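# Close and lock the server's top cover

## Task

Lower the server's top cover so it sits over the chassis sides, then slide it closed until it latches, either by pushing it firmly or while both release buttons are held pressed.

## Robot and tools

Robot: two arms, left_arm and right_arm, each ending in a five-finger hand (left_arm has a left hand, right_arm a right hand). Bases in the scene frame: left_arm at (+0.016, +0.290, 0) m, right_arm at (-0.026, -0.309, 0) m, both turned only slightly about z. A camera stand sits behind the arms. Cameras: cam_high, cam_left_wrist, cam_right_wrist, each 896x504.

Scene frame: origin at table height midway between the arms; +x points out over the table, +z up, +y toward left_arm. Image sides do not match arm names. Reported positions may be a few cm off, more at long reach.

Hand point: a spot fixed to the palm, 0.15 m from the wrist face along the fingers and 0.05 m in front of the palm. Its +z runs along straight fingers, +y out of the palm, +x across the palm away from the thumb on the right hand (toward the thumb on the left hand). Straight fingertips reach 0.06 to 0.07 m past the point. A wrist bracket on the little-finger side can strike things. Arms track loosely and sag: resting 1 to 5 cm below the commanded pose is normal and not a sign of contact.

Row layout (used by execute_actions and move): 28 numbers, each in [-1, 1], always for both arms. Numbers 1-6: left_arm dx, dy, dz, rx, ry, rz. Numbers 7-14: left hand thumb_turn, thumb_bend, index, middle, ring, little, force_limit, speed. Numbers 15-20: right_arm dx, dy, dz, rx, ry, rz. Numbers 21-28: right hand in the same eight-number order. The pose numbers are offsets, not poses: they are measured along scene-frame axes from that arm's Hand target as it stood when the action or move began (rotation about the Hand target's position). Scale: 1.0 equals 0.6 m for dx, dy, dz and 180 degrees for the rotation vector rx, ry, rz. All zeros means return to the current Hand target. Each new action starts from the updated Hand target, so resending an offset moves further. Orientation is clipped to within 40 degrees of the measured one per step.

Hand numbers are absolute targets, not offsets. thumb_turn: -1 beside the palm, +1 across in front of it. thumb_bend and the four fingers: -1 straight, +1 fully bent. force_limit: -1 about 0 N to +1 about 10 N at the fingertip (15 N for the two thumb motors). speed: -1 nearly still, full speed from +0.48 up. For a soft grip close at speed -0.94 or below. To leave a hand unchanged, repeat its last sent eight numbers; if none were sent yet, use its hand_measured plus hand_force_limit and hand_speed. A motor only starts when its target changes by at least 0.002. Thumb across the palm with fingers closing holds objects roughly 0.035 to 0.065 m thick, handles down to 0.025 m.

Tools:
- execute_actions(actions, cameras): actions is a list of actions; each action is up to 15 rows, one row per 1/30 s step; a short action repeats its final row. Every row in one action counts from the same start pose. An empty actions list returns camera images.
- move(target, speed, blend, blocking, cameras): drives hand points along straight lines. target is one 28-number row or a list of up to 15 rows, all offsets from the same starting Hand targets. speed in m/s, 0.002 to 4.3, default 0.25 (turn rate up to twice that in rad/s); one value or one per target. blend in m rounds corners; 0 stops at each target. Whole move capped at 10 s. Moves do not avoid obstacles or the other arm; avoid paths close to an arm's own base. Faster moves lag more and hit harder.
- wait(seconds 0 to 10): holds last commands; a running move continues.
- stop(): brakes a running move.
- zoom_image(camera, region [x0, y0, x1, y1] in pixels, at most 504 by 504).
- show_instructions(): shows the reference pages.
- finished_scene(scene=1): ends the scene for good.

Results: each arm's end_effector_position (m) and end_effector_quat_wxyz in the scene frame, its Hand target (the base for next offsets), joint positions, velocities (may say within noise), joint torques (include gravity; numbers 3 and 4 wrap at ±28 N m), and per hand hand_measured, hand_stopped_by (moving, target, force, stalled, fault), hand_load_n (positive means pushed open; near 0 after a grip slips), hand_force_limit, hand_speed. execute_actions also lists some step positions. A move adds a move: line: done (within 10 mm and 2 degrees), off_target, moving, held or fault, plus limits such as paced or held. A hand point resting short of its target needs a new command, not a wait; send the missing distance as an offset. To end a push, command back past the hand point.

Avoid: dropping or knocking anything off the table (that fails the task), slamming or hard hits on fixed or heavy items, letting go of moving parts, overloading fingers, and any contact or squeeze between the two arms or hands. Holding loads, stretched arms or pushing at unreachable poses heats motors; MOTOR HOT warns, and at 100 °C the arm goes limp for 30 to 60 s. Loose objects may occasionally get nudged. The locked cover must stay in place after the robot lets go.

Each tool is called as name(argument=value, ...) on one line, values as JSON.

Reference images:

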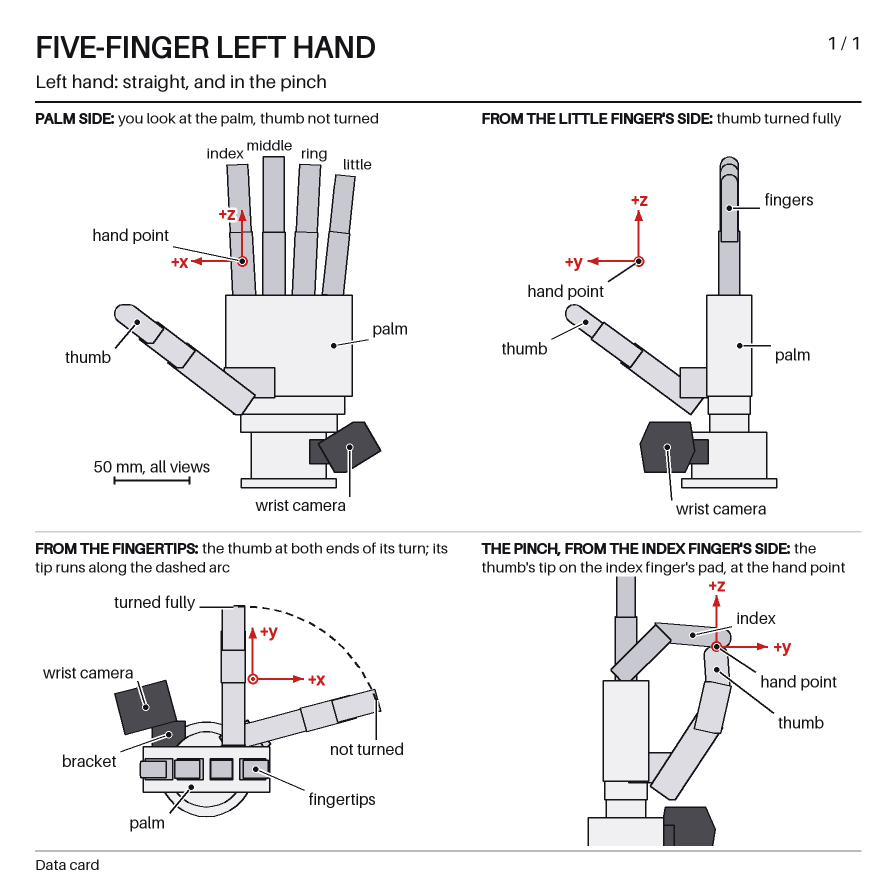

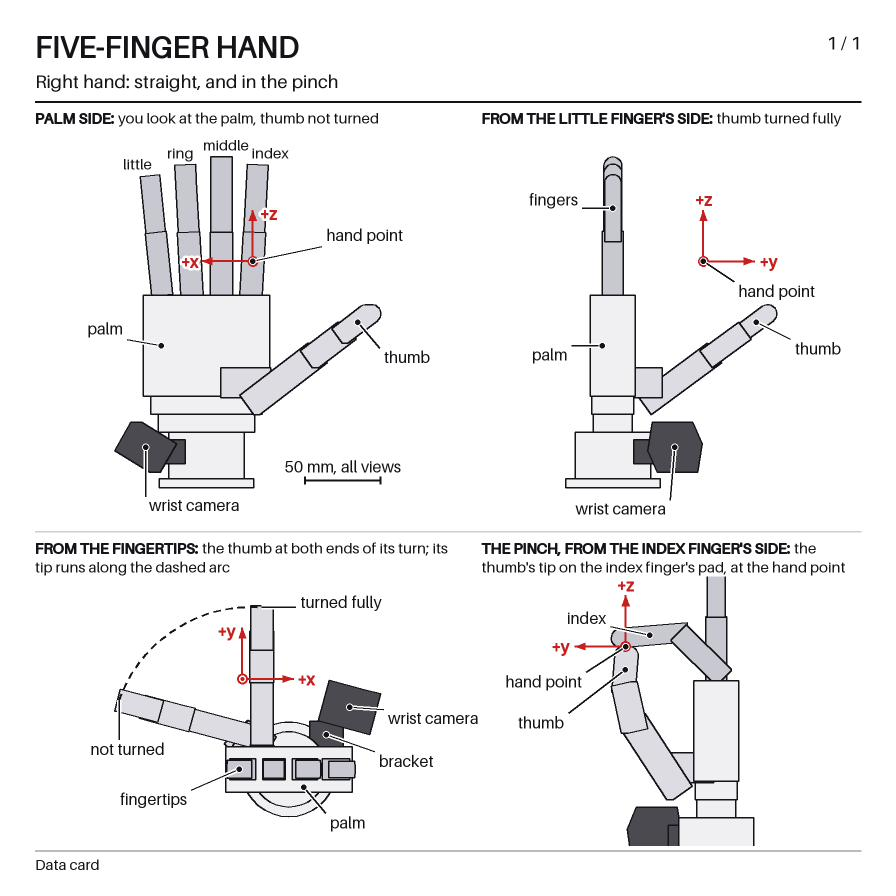

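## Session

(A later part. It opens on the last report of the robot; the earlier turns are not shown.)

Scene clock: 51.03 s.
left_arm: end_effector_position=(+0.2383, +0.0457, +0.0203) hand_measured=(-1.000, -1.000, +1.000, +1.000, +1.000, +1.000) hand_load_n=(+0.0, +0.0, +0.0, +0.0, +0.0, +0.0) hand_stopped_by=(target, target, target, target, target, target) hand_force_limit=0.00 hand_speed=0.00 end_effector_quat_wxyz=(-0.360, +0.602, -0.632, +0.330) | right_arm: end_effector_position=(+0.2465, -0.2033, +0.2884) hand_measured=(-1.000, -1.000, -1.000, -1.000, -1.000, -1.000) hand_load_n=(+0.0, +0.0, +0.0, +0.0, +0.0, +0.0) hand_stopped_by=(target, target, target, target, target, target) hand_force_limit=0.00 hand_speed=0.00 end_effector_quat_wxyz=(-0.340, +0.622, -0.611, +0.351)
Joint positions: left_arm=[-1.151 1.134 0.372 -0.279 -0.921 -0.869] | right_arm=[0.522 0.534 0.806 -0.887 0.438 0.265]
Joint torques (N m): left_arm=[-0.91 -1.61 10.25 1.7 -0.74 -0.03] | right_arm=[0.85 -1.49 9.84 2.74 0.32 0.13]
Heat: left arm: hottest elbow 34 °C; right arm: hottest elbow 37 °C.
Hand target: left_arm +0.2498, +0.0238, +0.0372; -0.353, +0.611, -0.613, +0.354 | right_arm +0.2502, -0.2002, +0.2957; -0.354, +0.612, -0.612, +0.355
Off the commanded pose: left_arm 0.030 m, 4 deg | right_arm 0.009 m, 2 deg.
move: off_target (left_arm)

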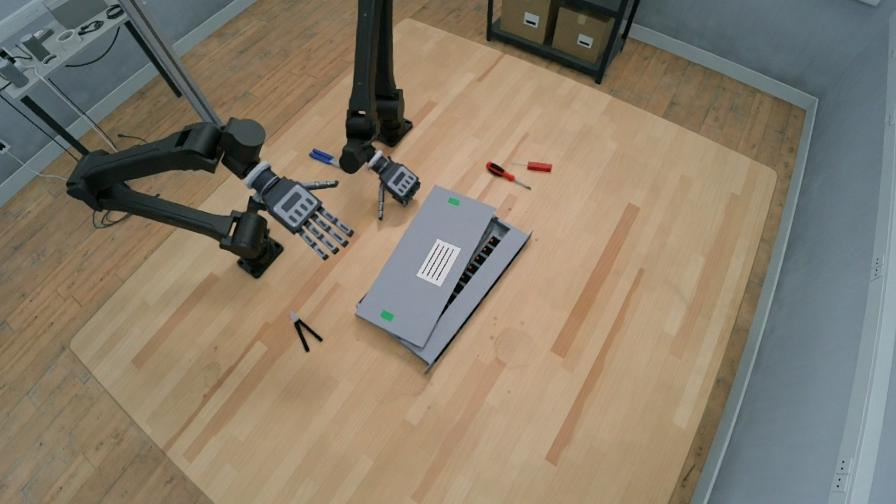

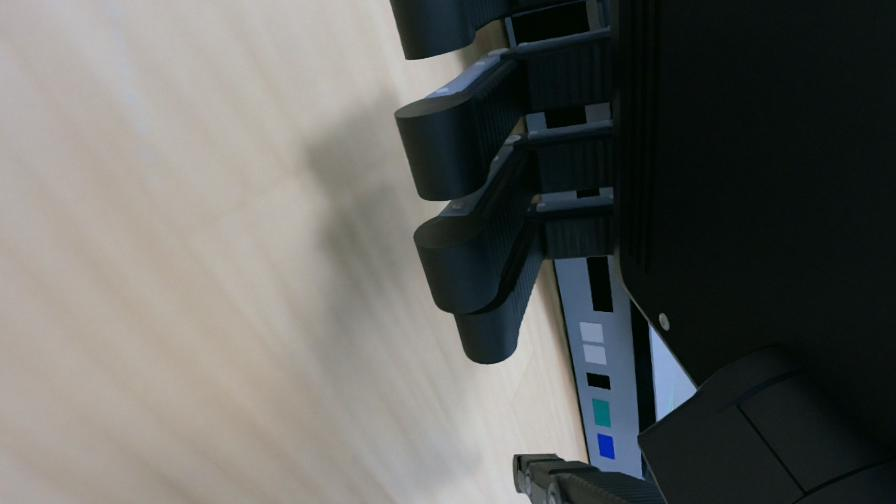

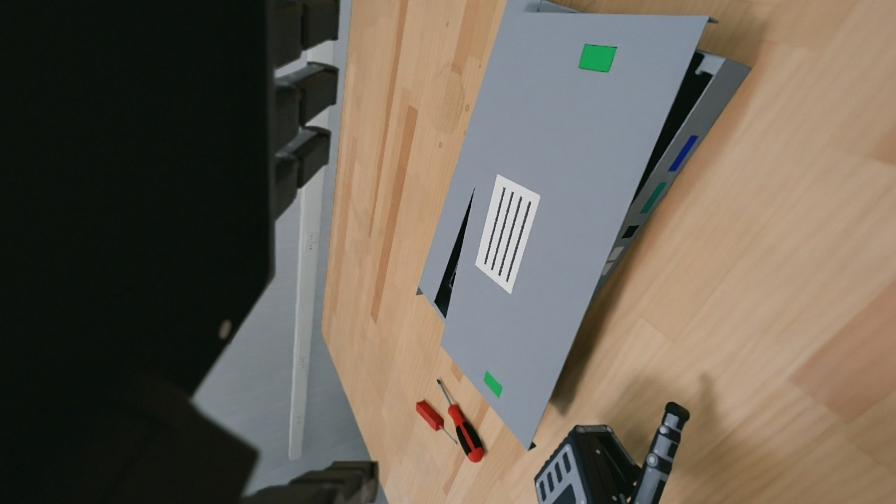

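move(target=[0.08,0,0.0,0,0,0,-1,-1,1,1,1,1,0,0, 0,0,0,0,0,0,-1,-1,-1,-1,-1,-1,0,0], speed=0.08, cameras=["all"])

Scene clock: 53.70 s.
left_arm: end_effector_position=(+0.2797, +0.0426, +0.0205) hand_measured=(-1.000, -1.000, +1.000, +1.000, +1.000, +1.000) hand_load_n=(+0.0, +0.0, +0.0, +0.0, +0.0, -0.5) hand_stopped_by=(target, target, target, target, target, target) hand_force_limit=0.00 hand_speed=0.00 end_effector_quat_wxyz=(-0.357, +0.606, -0.628, +0.333) | right_arm: end_effector_position=(+0.2465, -0.2033, +0.2884) hand_measured=(-1.000, -1.000, -1.000, -1.000, -1.000, -1.000) hand_load_n=(+0.0, +0.0, +0.0, +0.0, +0.0, +0.0) hand_stopped_by=(target, target, target, target, target, target) hand_force_limit=0.00 hand_speed=0.00 end_effector_quat_wxyz=(-0.340, +0.622, -0.611, +0.351)
Joint positions: left_arm=[-1.004 1.194 0.39 -0.092 -0.835 -0.694] | right_arm=[0.522 0.534 0.806 -0.887 0.438 0.265]
Joint torques (N m): left_arm=[0.38 -2.14 10.29 2.39 -0.14 0.19] | right_arm=[0.79 -1.38 9.83 2.71 0.32 0.14]
Heat: left arm: hottest elbow 34 °C; right arm: hottest elbow 37 °C.
Hand target: left_arm +0.2978, +0.0238, +0.0372; -0.353, +0.611, -0.613, +0.354 | right_arm +0.2502, -0.2002, +0.2957; -0.354, +0.612, -0.612, +0.355
Off the commanded pose: left_arm 0.031 m, 3 deg | right_arm 0.009 m, 2 deg.
move: off_target (left_arm)

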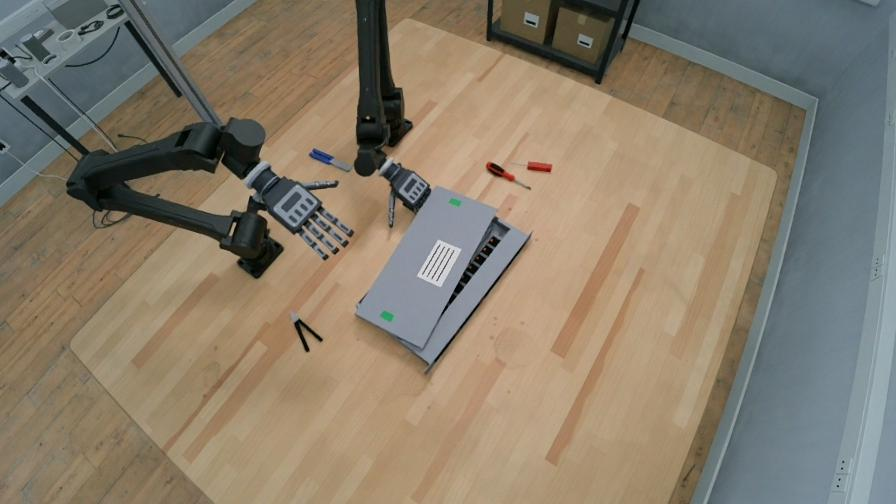

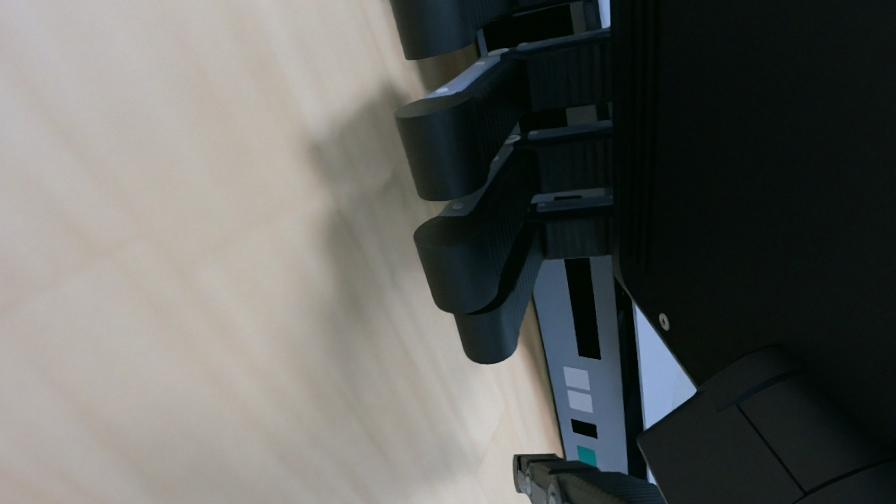

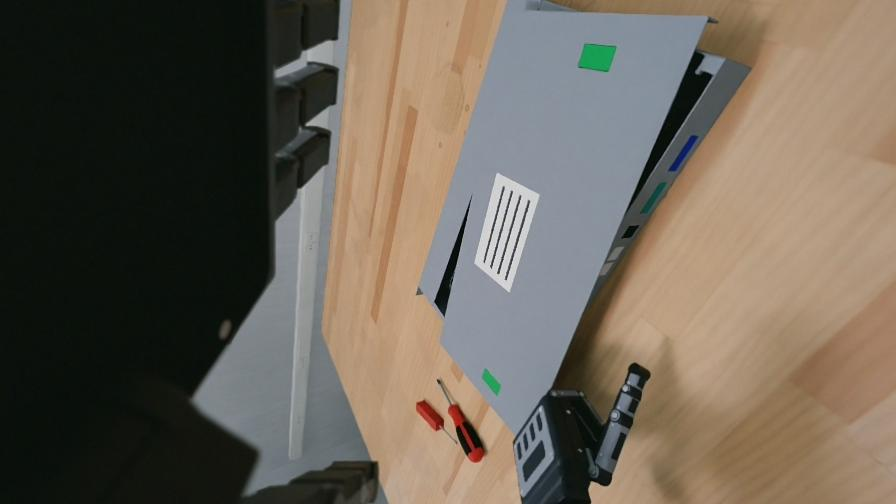

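zoom_image(camera="cam_right_wrist", region=[430, 330, 680, 504])

zoom_image(camera="cam_high", region=[380, 160, 480, 260])

Scaled by 2.016.

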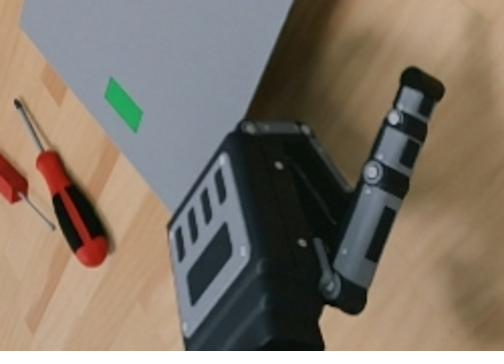

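Scaled by 5.040.

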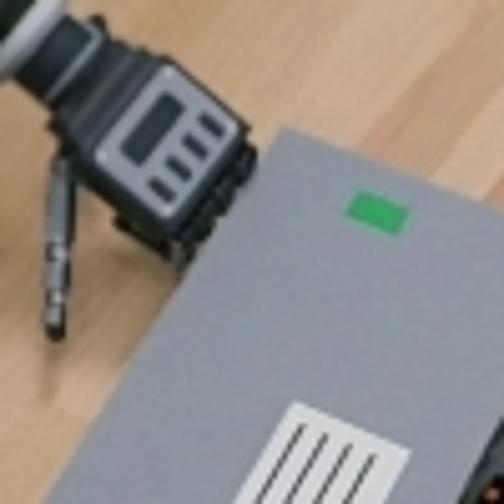

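move(target=[0.07,0,0.0,0,0,0,-1,-1,1,1,1,1,0,0, 0,0,0,0,0,0,-1,-1,-1,-1,-1,-1,0,0], speed=0.08, cameras=["cam_high","cam_right_wrist"])

Scene clock: 56.47 s.
left_arm: end_effector_position=(+0.3152, +0.0464, +0.0178) hand_measured=(-1.000, -1.000, +1.000, +1.000, +1.000, +1.000) hand_load_n=(+0.0, +0.0, +0.0, +0.5, +0.0, -1.0) hand_stopped_by=(target, target, target, target, target, target) hand_force_limit=0.00 hand_speed=0.00 end_effector_quat_wxyz=(-0.358, +0.606, -0.631, +0.327) | right_arm: end_effector_position=(+0.2465, -0.2033, +0.2884) hand_measured=(-1.000, -1.000, -1.000, -1.000, -1.000, -1.000) hand_load_n=(+0.0, +0.0, +0.0, +0.0, +0.0, +0.0) hand_stopped_by=(target, target, target, target, target, target) hand_force_limit=0.00 hand_speed=0.00 end_effector_quat_wxyz=(-0.340, +0.622, -0.611, +0.351)
Joint positions: left_arm=[-0.885 1.258 0.419 0.02 -0.758 -0.569] | right_arm=[0.522 0.534 0.806 -0.887 0.438 0.265]
Joint torques (N m): left_arm=[0.44 -2.67 11.18 2.74 0.12 0.15] | right_arm=[0.79 -1.38 9.81 2.73 0.32 0.13]
Heat: left arm: hottest elbow 34 °C; right arm: hottest elbow 37 °C.
Hand target: left_arm +0.3398, +0.0238, +0.0372; -0.353, +0.611, -0.613, +0.354 | right_arm +0.2502, -0.2002, +0.2957; -0.354, +0.612, -0.612, +0.355
Off the commanded pose: left_arm 0.039 m, 4 deg | right_arm 0.009 m, 2 deg.
move: off_target (left_arm)
Images, in order (width x height): cam_high 896x504, cam_right_wrist 896x504.

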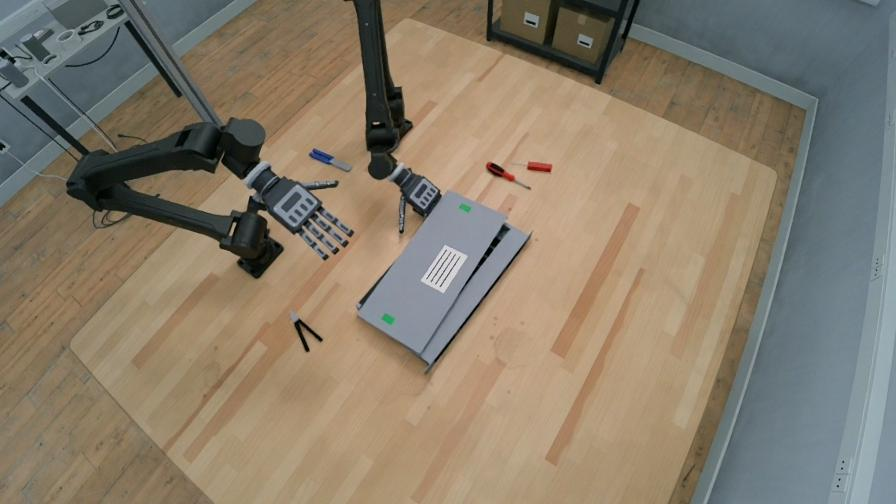

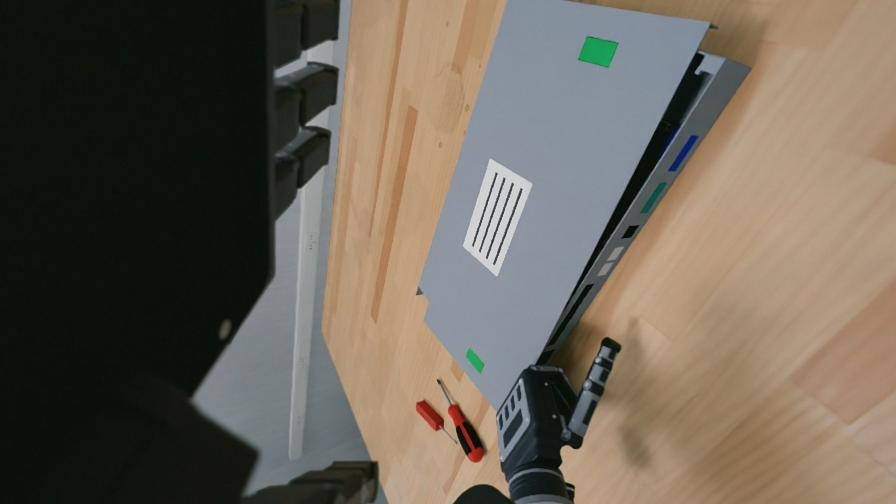

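move(target=[0.05,0,0.0,0,0,0,-1,-1,1,1,1,1,0,0, 0,0,0,0,0,0,-1,-1,-1,-1,-1,-1,0,0], speed=0.08, cameras=["all"])

zoom_image(camera="cam_right_wrist", region=[400, 0, 760, 504])

zoom_image(camera="cam_high", region=[350, 180, 540, 380])

Scene clock: 58.60 s.
left_arm: end_effector_position=(+0.3323, +0.0442, +0.0201) hand_measured=(-1.000, -1.000, +1.000, +1.000, +1.000, +1.000) hand_load_n=(-0.5, +0.0, -4.0, +0.0, +0.0, +0.0) hand_stopped_by=(target, target, target, target, target, target) hand_force_limit=0.00 hand_speed=0.00 end_effector_quat_wxyz=(-0.356, +0.596, -0.641, +0.327) | right_arm: end_effector_position=(+0.2465, -0.2033, +0.2884) hand_measured=(-1.000, -1.000, -1.000, -1.000, -1.000, -1.000) hand_load_n=(-0.5, +0.0, +0.0, +0.0, +0.0, +0.0) hand_stopped_by=(target, target, target, target, target, target) hand_force_limit=0.00 hand_speed=0.00 end_effector_quat_wxyz=(-0.340, +0.622, -0.611, +0.351)
Joint positions: left_arm=[-0.836 1.284 0.444 0.063 -0.709 -0.49] | right_arm=[0.522 0.534 0.806 -0.887 0.438 0.265]
Joint torques (N m): left_arm=[2.73 -1.14 12.37 3.32 0.26 0.03] | right_arm=[0.85 -1.38 9.81 2.71 0.32 0.13]
Heat: left arm: hottest elbow 34 °C; right arm: hottest elbow 37 °C.
Hand target: left_arm +0.3698, +0.0238, +0.0372; -0.353, +0.611, -0.613, +0.354 | right_arm +0.2502, -0.2002, +0.2957; -0.354, +0.612, -0.612, +0.355
Off the commanded pose: left_arm 0.046 m, 5 deg | right_arm 0.009 m, 2 deg.
move: off_target (left_arm)

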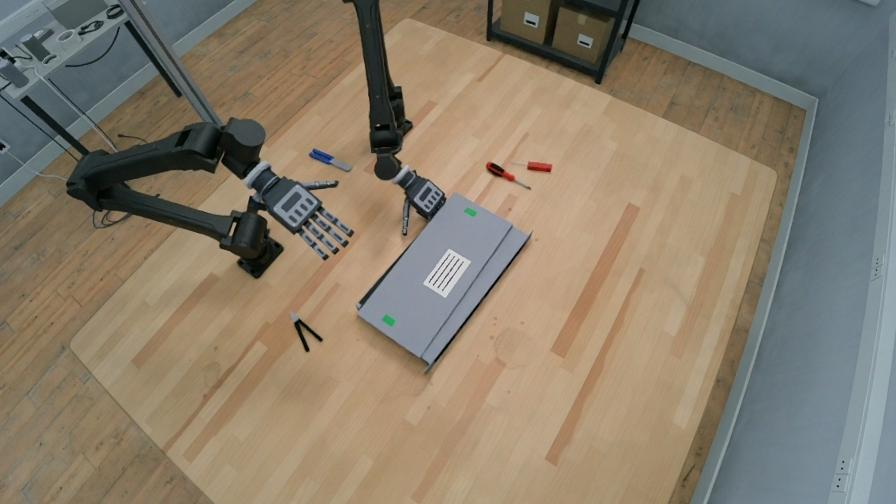

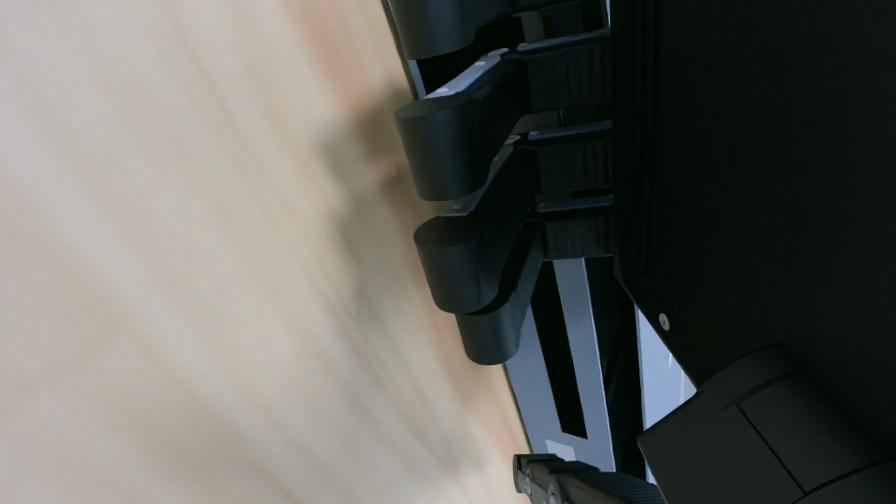

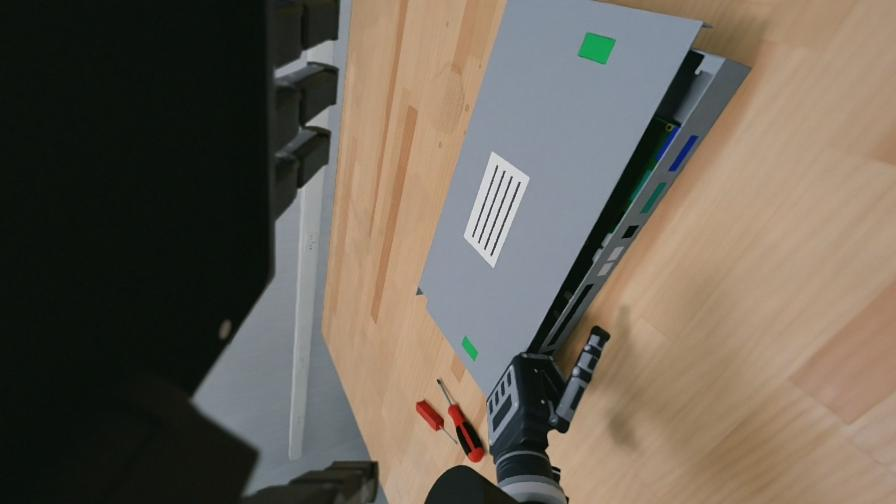

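Scaled by 1.000.

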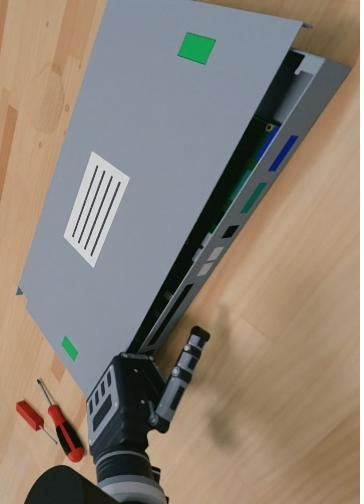

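Scaled by 2.520.

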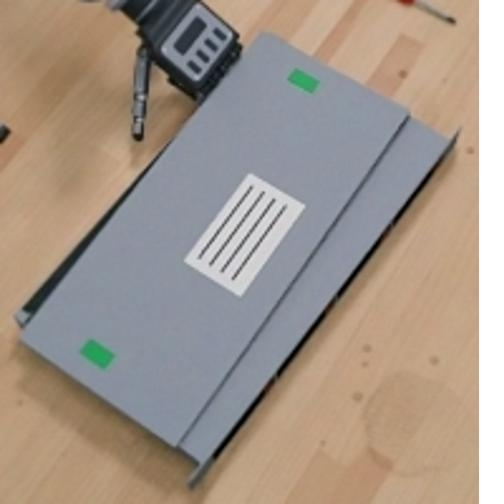

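move(target=[-0.033,0,0.0,0,0,0,-1,-1,1,1,1,1,0,0, 0.416,-0.033,-0.12,0.0175,0.25,-0.042,-1,-1,-1,-1,-1,-1,0,0], speed=0.2, cameras=["all"])

Scene clock: 73.47 s.
left_arm: end_effector_position=(+0.3323, +0.0437, +0.0207) hand_measured=(-1.000, -1.000, +1.000, +1.000, +1.000, +1.000) hand_load_n=(+0.0, +0.0, -1.5, +0.0, +0.0, +0.0) hand_stopped_by=(target, target, target, target, target, target) hand_force_limit=0.00 hand_speed=0.00 end_effector_quat_wxyz=(-0.359, +0.600, -0.636, +0.328) | right_arm: end_effector_position=(+0.4804, -0.2210, +0.1984) hand_measured=(-1.000, -1.000, -1.000, -1.000, -1.000, -1.000) hand_load_n=(+0.0, +0.0, -0.5, -0.5, -0.5, +0.0) hand_stopped_by=(target, target, target, target, target, target) hand_force_limit=0.00 hand_speed=0.00 end_effector_quat_wxyz=(+0.061, -0.653, +0.751, -0.081)
Joint positions: left_arm=[-0.842 1.286 0.444 0.063 -0.723 -0.506] | right_arm=[0.12 1.678 1.61 -1.309 0.064 0.244]
Joint torques (N m): left_arm=[-0.97 -3.31 10.26 2.02 -0.3 -0.23] | right_arm=[-0.38 -13.74 14.52 0.5 -0.11 0.02]
Heat: left arm: hottest elbow 34 °C; right arm: hottest elbow 37 °C.
Hand target: left_arm +0.3500, +0.0238, +0.0372; -0.353, +0.611, -0.613, +0.354 | right_arm +0.4998, -0.2200, +0.2237; +0.086, -0.651, +0.748, -0.099
Off the commanded pose: left_arm 0.031 m, 4 deg | right_arm 0.032 m, 3 deg.
move: off_target (left_arm, right_arm)

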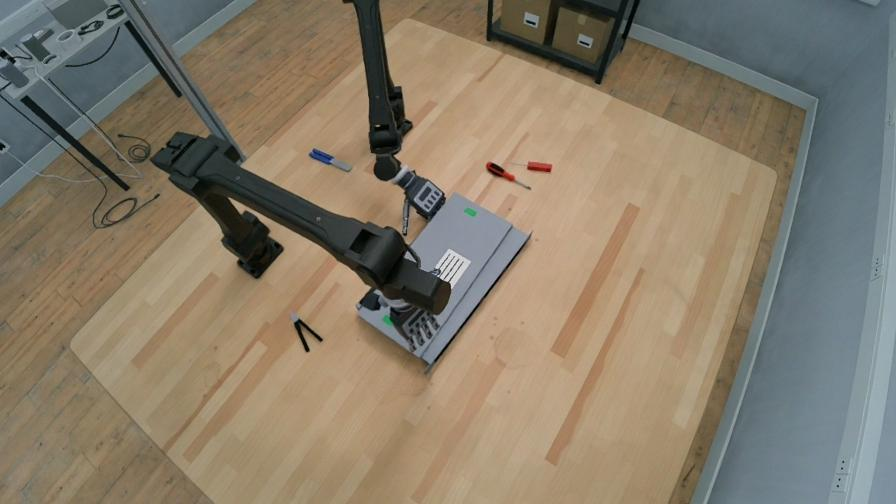

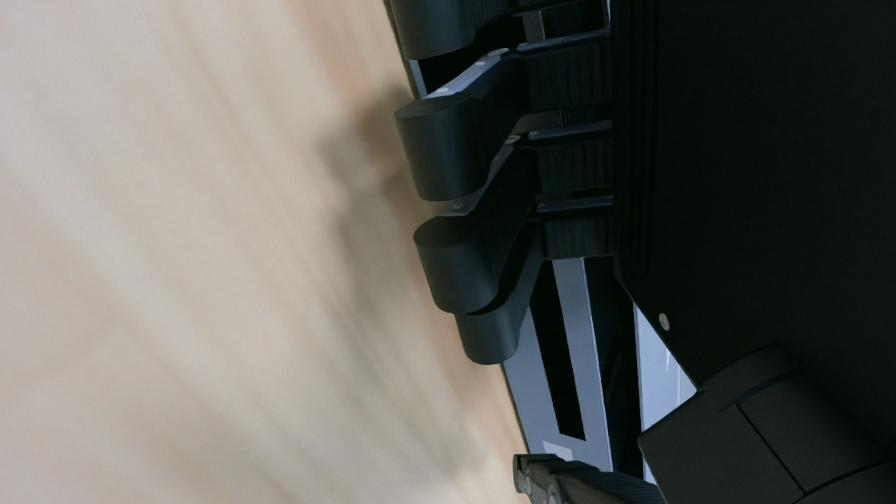

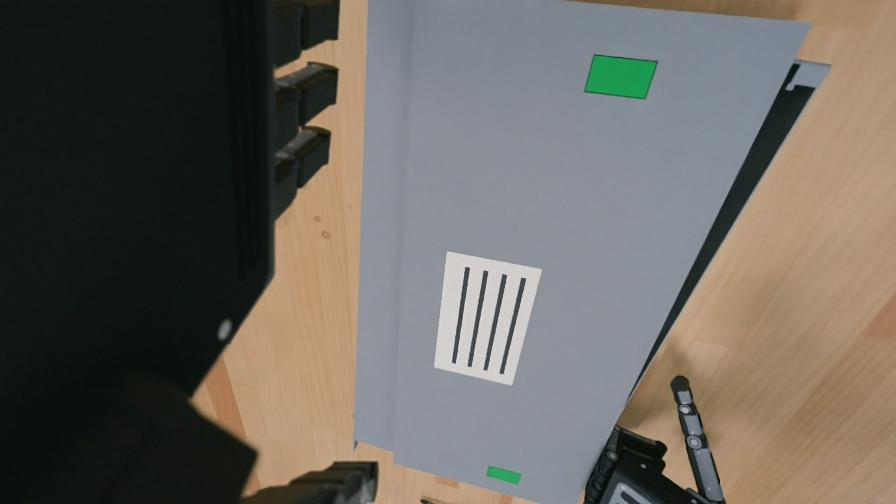

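zoom_image(camera="cam_right_wrist", region=[340, 0, 844, 504])

zoom_image(camera="cam_right_wrist", region=[640, 0, 860, 180])

zoom_image(camera="cam_high", region=[340, 250, 480, 390])

Scaled by 1.000.

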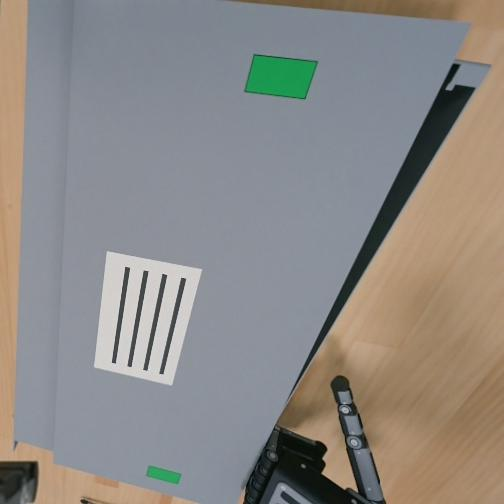

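Scaled by 2.291.

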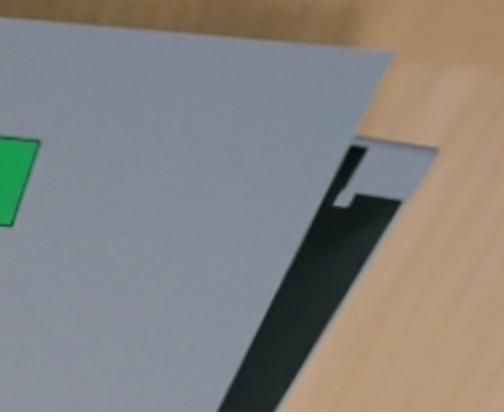

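Scaled by 3.600.

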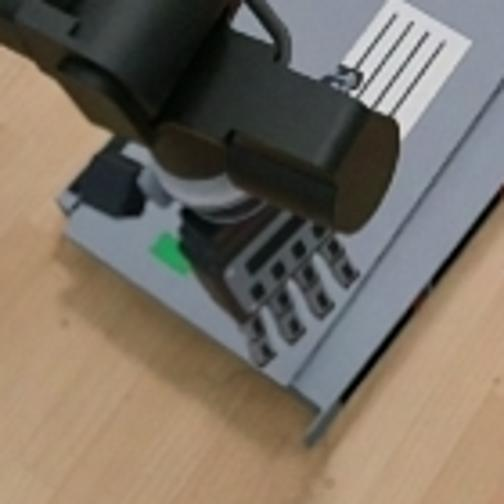

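move(target=[0,0,0.0,0,0,0,-1,-1,1,1,1,1,0,0, 0.05,0,-0.1,0,0,0,-1,-1,-1,-1,-1,-1,0,0], speed=0.15, cameras=["all"])

zoom_image(camera="cam_high", region=[340, 250, 480, 390])

Scene clock: 77.97 s.
left_arm: end_effector_position=(+0.3323, +0.0437, +0.0207) hand_measured=(-1.000, -1.000, +1.000, +1.000, +1.000, +1.000) hand_load_n=(+0.0, +0.0, -2.0, +0.0, +0.0, +0.0) hand_stopped_by=(target, target, target, target, target, target) hand_force_limit=0.00 hand_speed=0.00 end_effector_quat_wxyz=(-0.359, +0.600, -0.636, +0.328) | right_arm: end_effector_position=(+0.5135, -0.2190, +0.1480) hand_measured=(-1.000, -1.000, -1.000, -1.000, -1.000, -1.000) hand_load_n=(+0.0, +0.0, -0.5, +0.0, +0.0, +0.0) hand_stopped_by=(target, target, target, target, target, target) hand_force_limit=0.00 hand_speed=0.00 end_effector_quat_wxyz=(+0.063, -0.651, +0.752, -0.083)
Joint positions: left_arm=[-0.842 1.286 0.444 0.063 -0.723 -0.506] | right_arm=[0.117 1.778 1.61 -1.204 0.064 0.244]
Joint torques (N m): left_arm=[-0.5 -3.37 10.33 2.04 -0.29 -0.22] | right_arm=[-0.5 -15.03 11.6 1.36 -0.11 -0.02]
Heat: left arm: hottest elbow 34 °C; right arm: hottest elbow 38 °C.
Hand target: left_arm +0.3500, +0.0238, +0.0372; -0.353, +0.611, -0.613, +0.354 | right_arm +0.5298, -0.2200, +0.1637; +0.086, -0.651, +0.748, -0.099
Off the commanded pose: left_arm 0.031 m, 4 deg | right_arm 0.023 m, 3 deg.
move: off_target (left_arm, right_arm)

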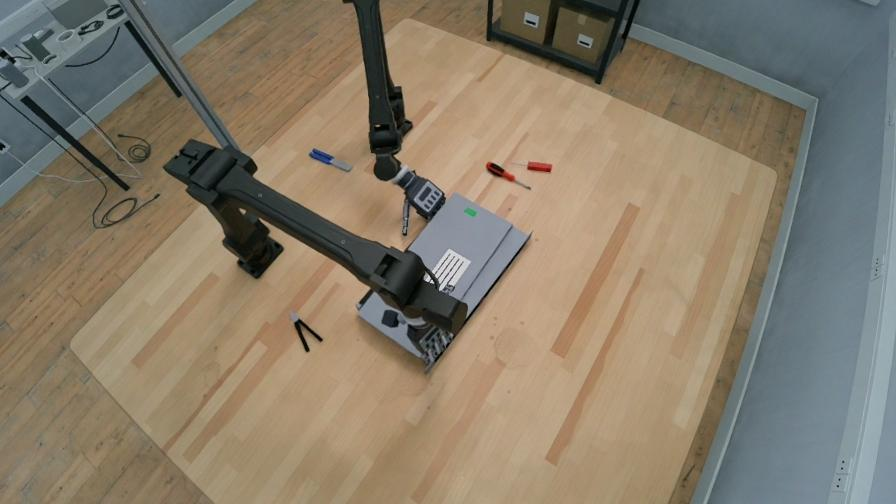

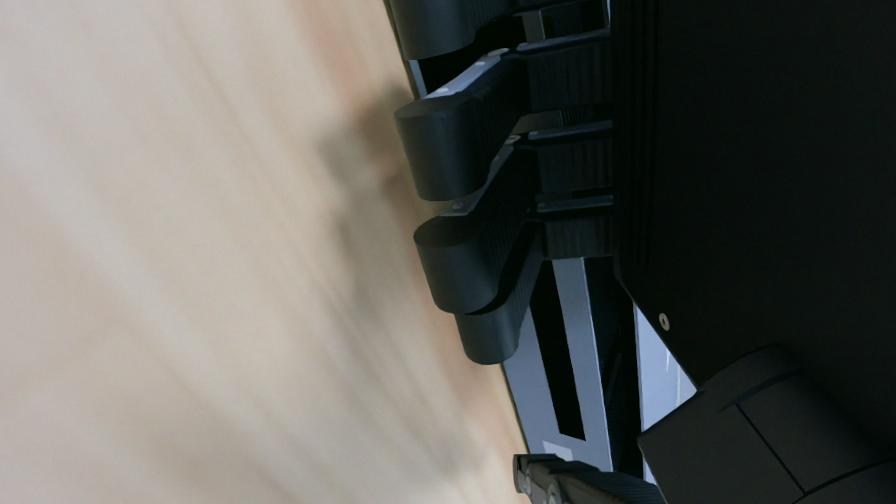

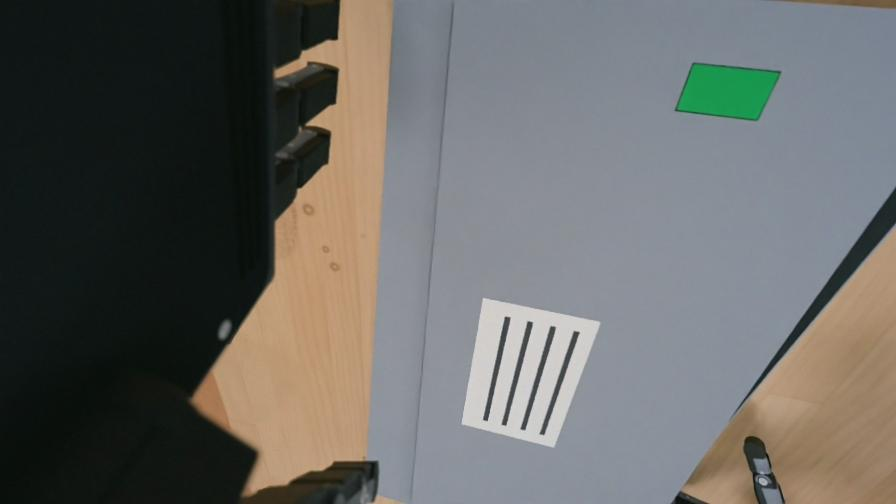

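Scaled by 3.600.

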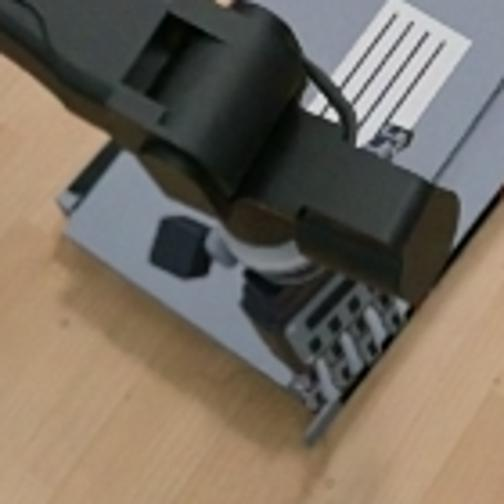

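move(target=[0,0,0.0,0,0,0,-1,-1,1,1,1,1,0,0, -0.025,0.035,-0.05,0,0,0,-1,-1,-1,-1,-1,-1,0,0], speed=0.15, cameras=["cam_high","cam_right_wrist"])

zoom_image(camera="cam_high", region=[380, 290, 480, 390])

Scene clock: 81.23 s.
left_arm: end_effector_position=(+0.3323, +0.0437, +0.0207) hand_measured=(-1.000, -1.000, +1.000, +1.000, +1.000, +1.000) hand_load_n=(-0.5, +0.0, -1.5, +0.0, +0.0, +0.0) hand_stopped_by=(target, target, target, target, target, target) hand_force_limit=0.00 hand_speed=0.00 end_effector_quat_wxyz=(-0.359, +0.600, -0.636, +0.328) | right_arm: end_effector_position=(+0.5087, -0.2035, +0.1205) hand_measured=(-1.000, -1.000, -1.000, -1.000, -1.000, -1.000) hand_load_n=(+0.0, +0.0, +0.0, +0.0, +0.0, +0.0) hand_stopped_by=(target, target, target, target, target, target) hand_force_limit=0.00 hand_speed=0.00 end_effector_quat_wxyz=(+0.068, -0.655, +0.748, -0.086)
Joint positions: left_arm=[-0.842 1.286 0.444 0.063 -0.723 -0.506] | right_arm=[0.146 1.778 1.536 -1.12 0.068 0.262]
Joint torques (N m): left_arm=[-0.62 -3.25 10.24 2.03 -0.3 -0.2] | right_arm=[-0.26 -16.73 9.05 1.37 0.1 0.13]
Heat: left arm: hottest elbow 34 °C; right arm: hottest elbow 38 °C.
Hand target: left_arm +0.3500, +0.0238, +0.0372; -0.353, +0.611, -0.613, +0.354 | right_arm +0.5148, -0.1990, +0.1337; +0.086, -0.651, +0.748, -0.099
Off the commanded pose: left_arm 0.031 m, 4 deg | right_arm 0.015 m, 3 deg.
move: off_target (left_arm, right_arm)
Images, in order (width x height): cam_high 896x504, cam_right_wrist 896x504.

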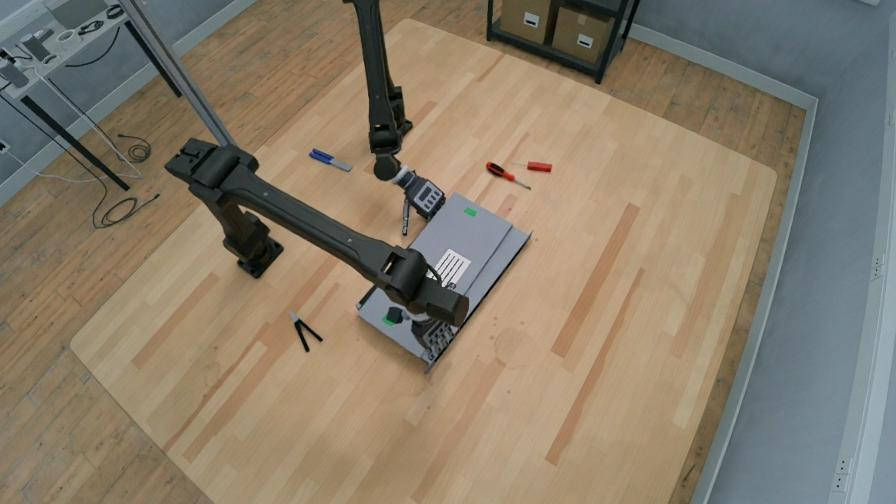

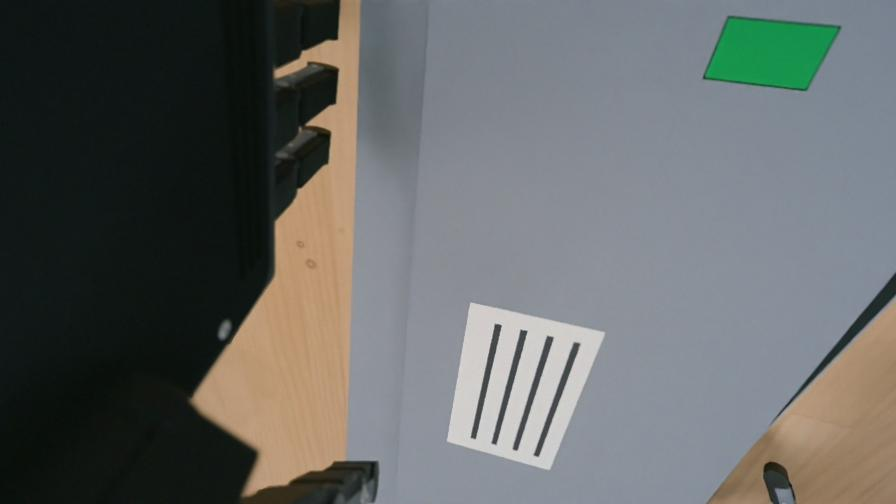

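Scaled by 5.040.

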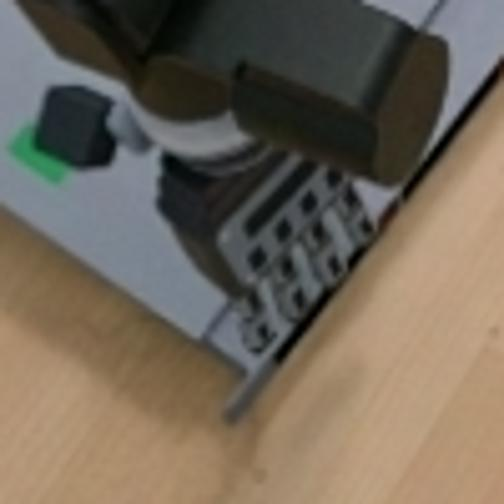

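move(target=[0,0,0.0,0,0,0,-1,-1,1,1,1,1,0,0, -0.025,0.0,-0.03,0,0,-0.035,-1,-1,-1,-1,-1,-1,0,0], speed=0.08, cameras=["cam_high","cam_right_wrist"])

zoom_image(camera="cam_high", region=[380, 290, 480, 390])

Scene clock: 85.40 s.
left_arm: end_effector_position=(+0.3323, +0.0437, +0.0207) hand_measured=(-1.000, -1.000, +1.000, +1.000, +1.000, +1.000) hand_load_n=(+0.0, +0.0, -2.0, +0.0, +0.0, +0.0) hand_stopped_by=(target, target, target, target, target, target) hand_force_limit=0.00 hand_speed=0.00 end_effector_quat_wxyz=(-0.359, +0.600, -0.636, +0.328) | right_arm: end_effector_position=(+0.4960, -0.2044, +0.1021) hand_measured=(-1.000, -1.000, -1.000, -1.000, -1.000, -1.000) hand_load_n=(-0.5, +0.0, +0.0, +0.0, +0.0, +0.0) hand_stopped_by=(target, target, target, target, target, target) hand_force_limit=0.00 hand_speed=0.00 end_effector_quat_wxyz=(+0.063, -0.612, +0.783, -0.091)
Joint positions: left_arm=[-0.842 1.286 0.444 0.063 -0.723 -0.506] | right_arm=[0.148 1.75 1.449 -1.068 0.094 0.373]
Joint torques (N m): left_arm=[-0.85 -3.08 10.29 2.04 -0.3 -0.2] | right_arm=[0.85 -16.56 8.5 1.28 0.19 0.14]
Heat: left arm: hottest elbow 34 °C; right arm: hottest elbow 38 °C.
Hand target: left_arm +0.3500, +0.0238, +0.0372; -0.353, +0.611, -0.613, +0.354 | right_arm +0.4998, -0.1990, +0.1157; +0.080, -0.609, +0.782, -0.104
Off the commanded pose: left_arm 0.031 m, 4 deg | right_arm 0.015 m, 2 deg.
move: off_target (left_arm, right_arm)
Images, in order (width x height): cam_high 896x504, cam_right_wrist 896x504.

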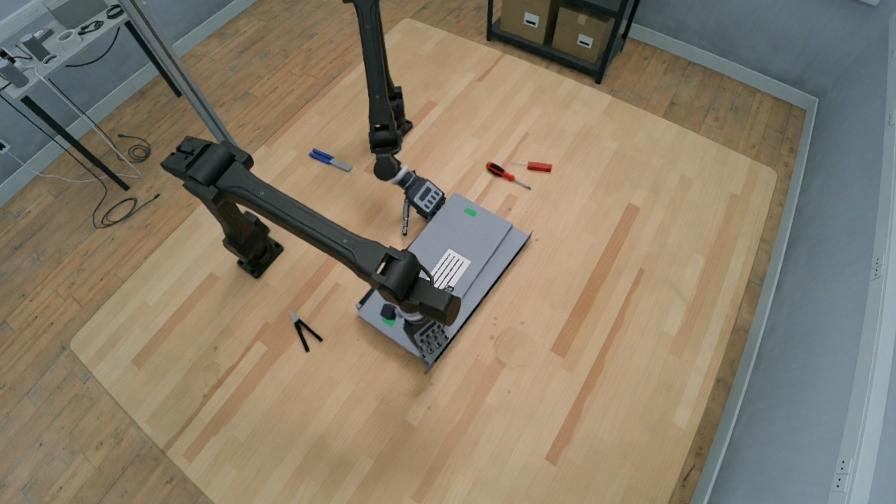

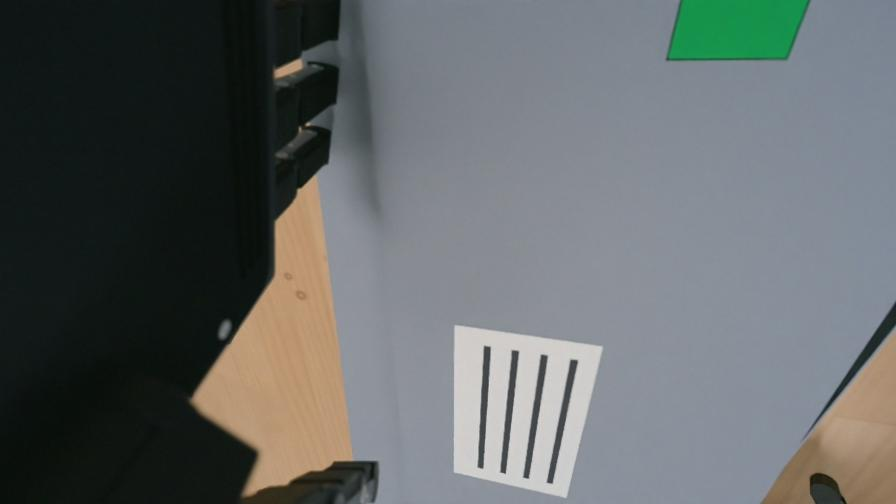

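Scaled by 5.040.

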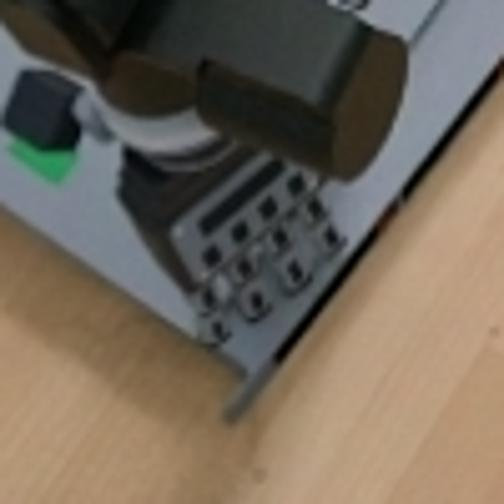

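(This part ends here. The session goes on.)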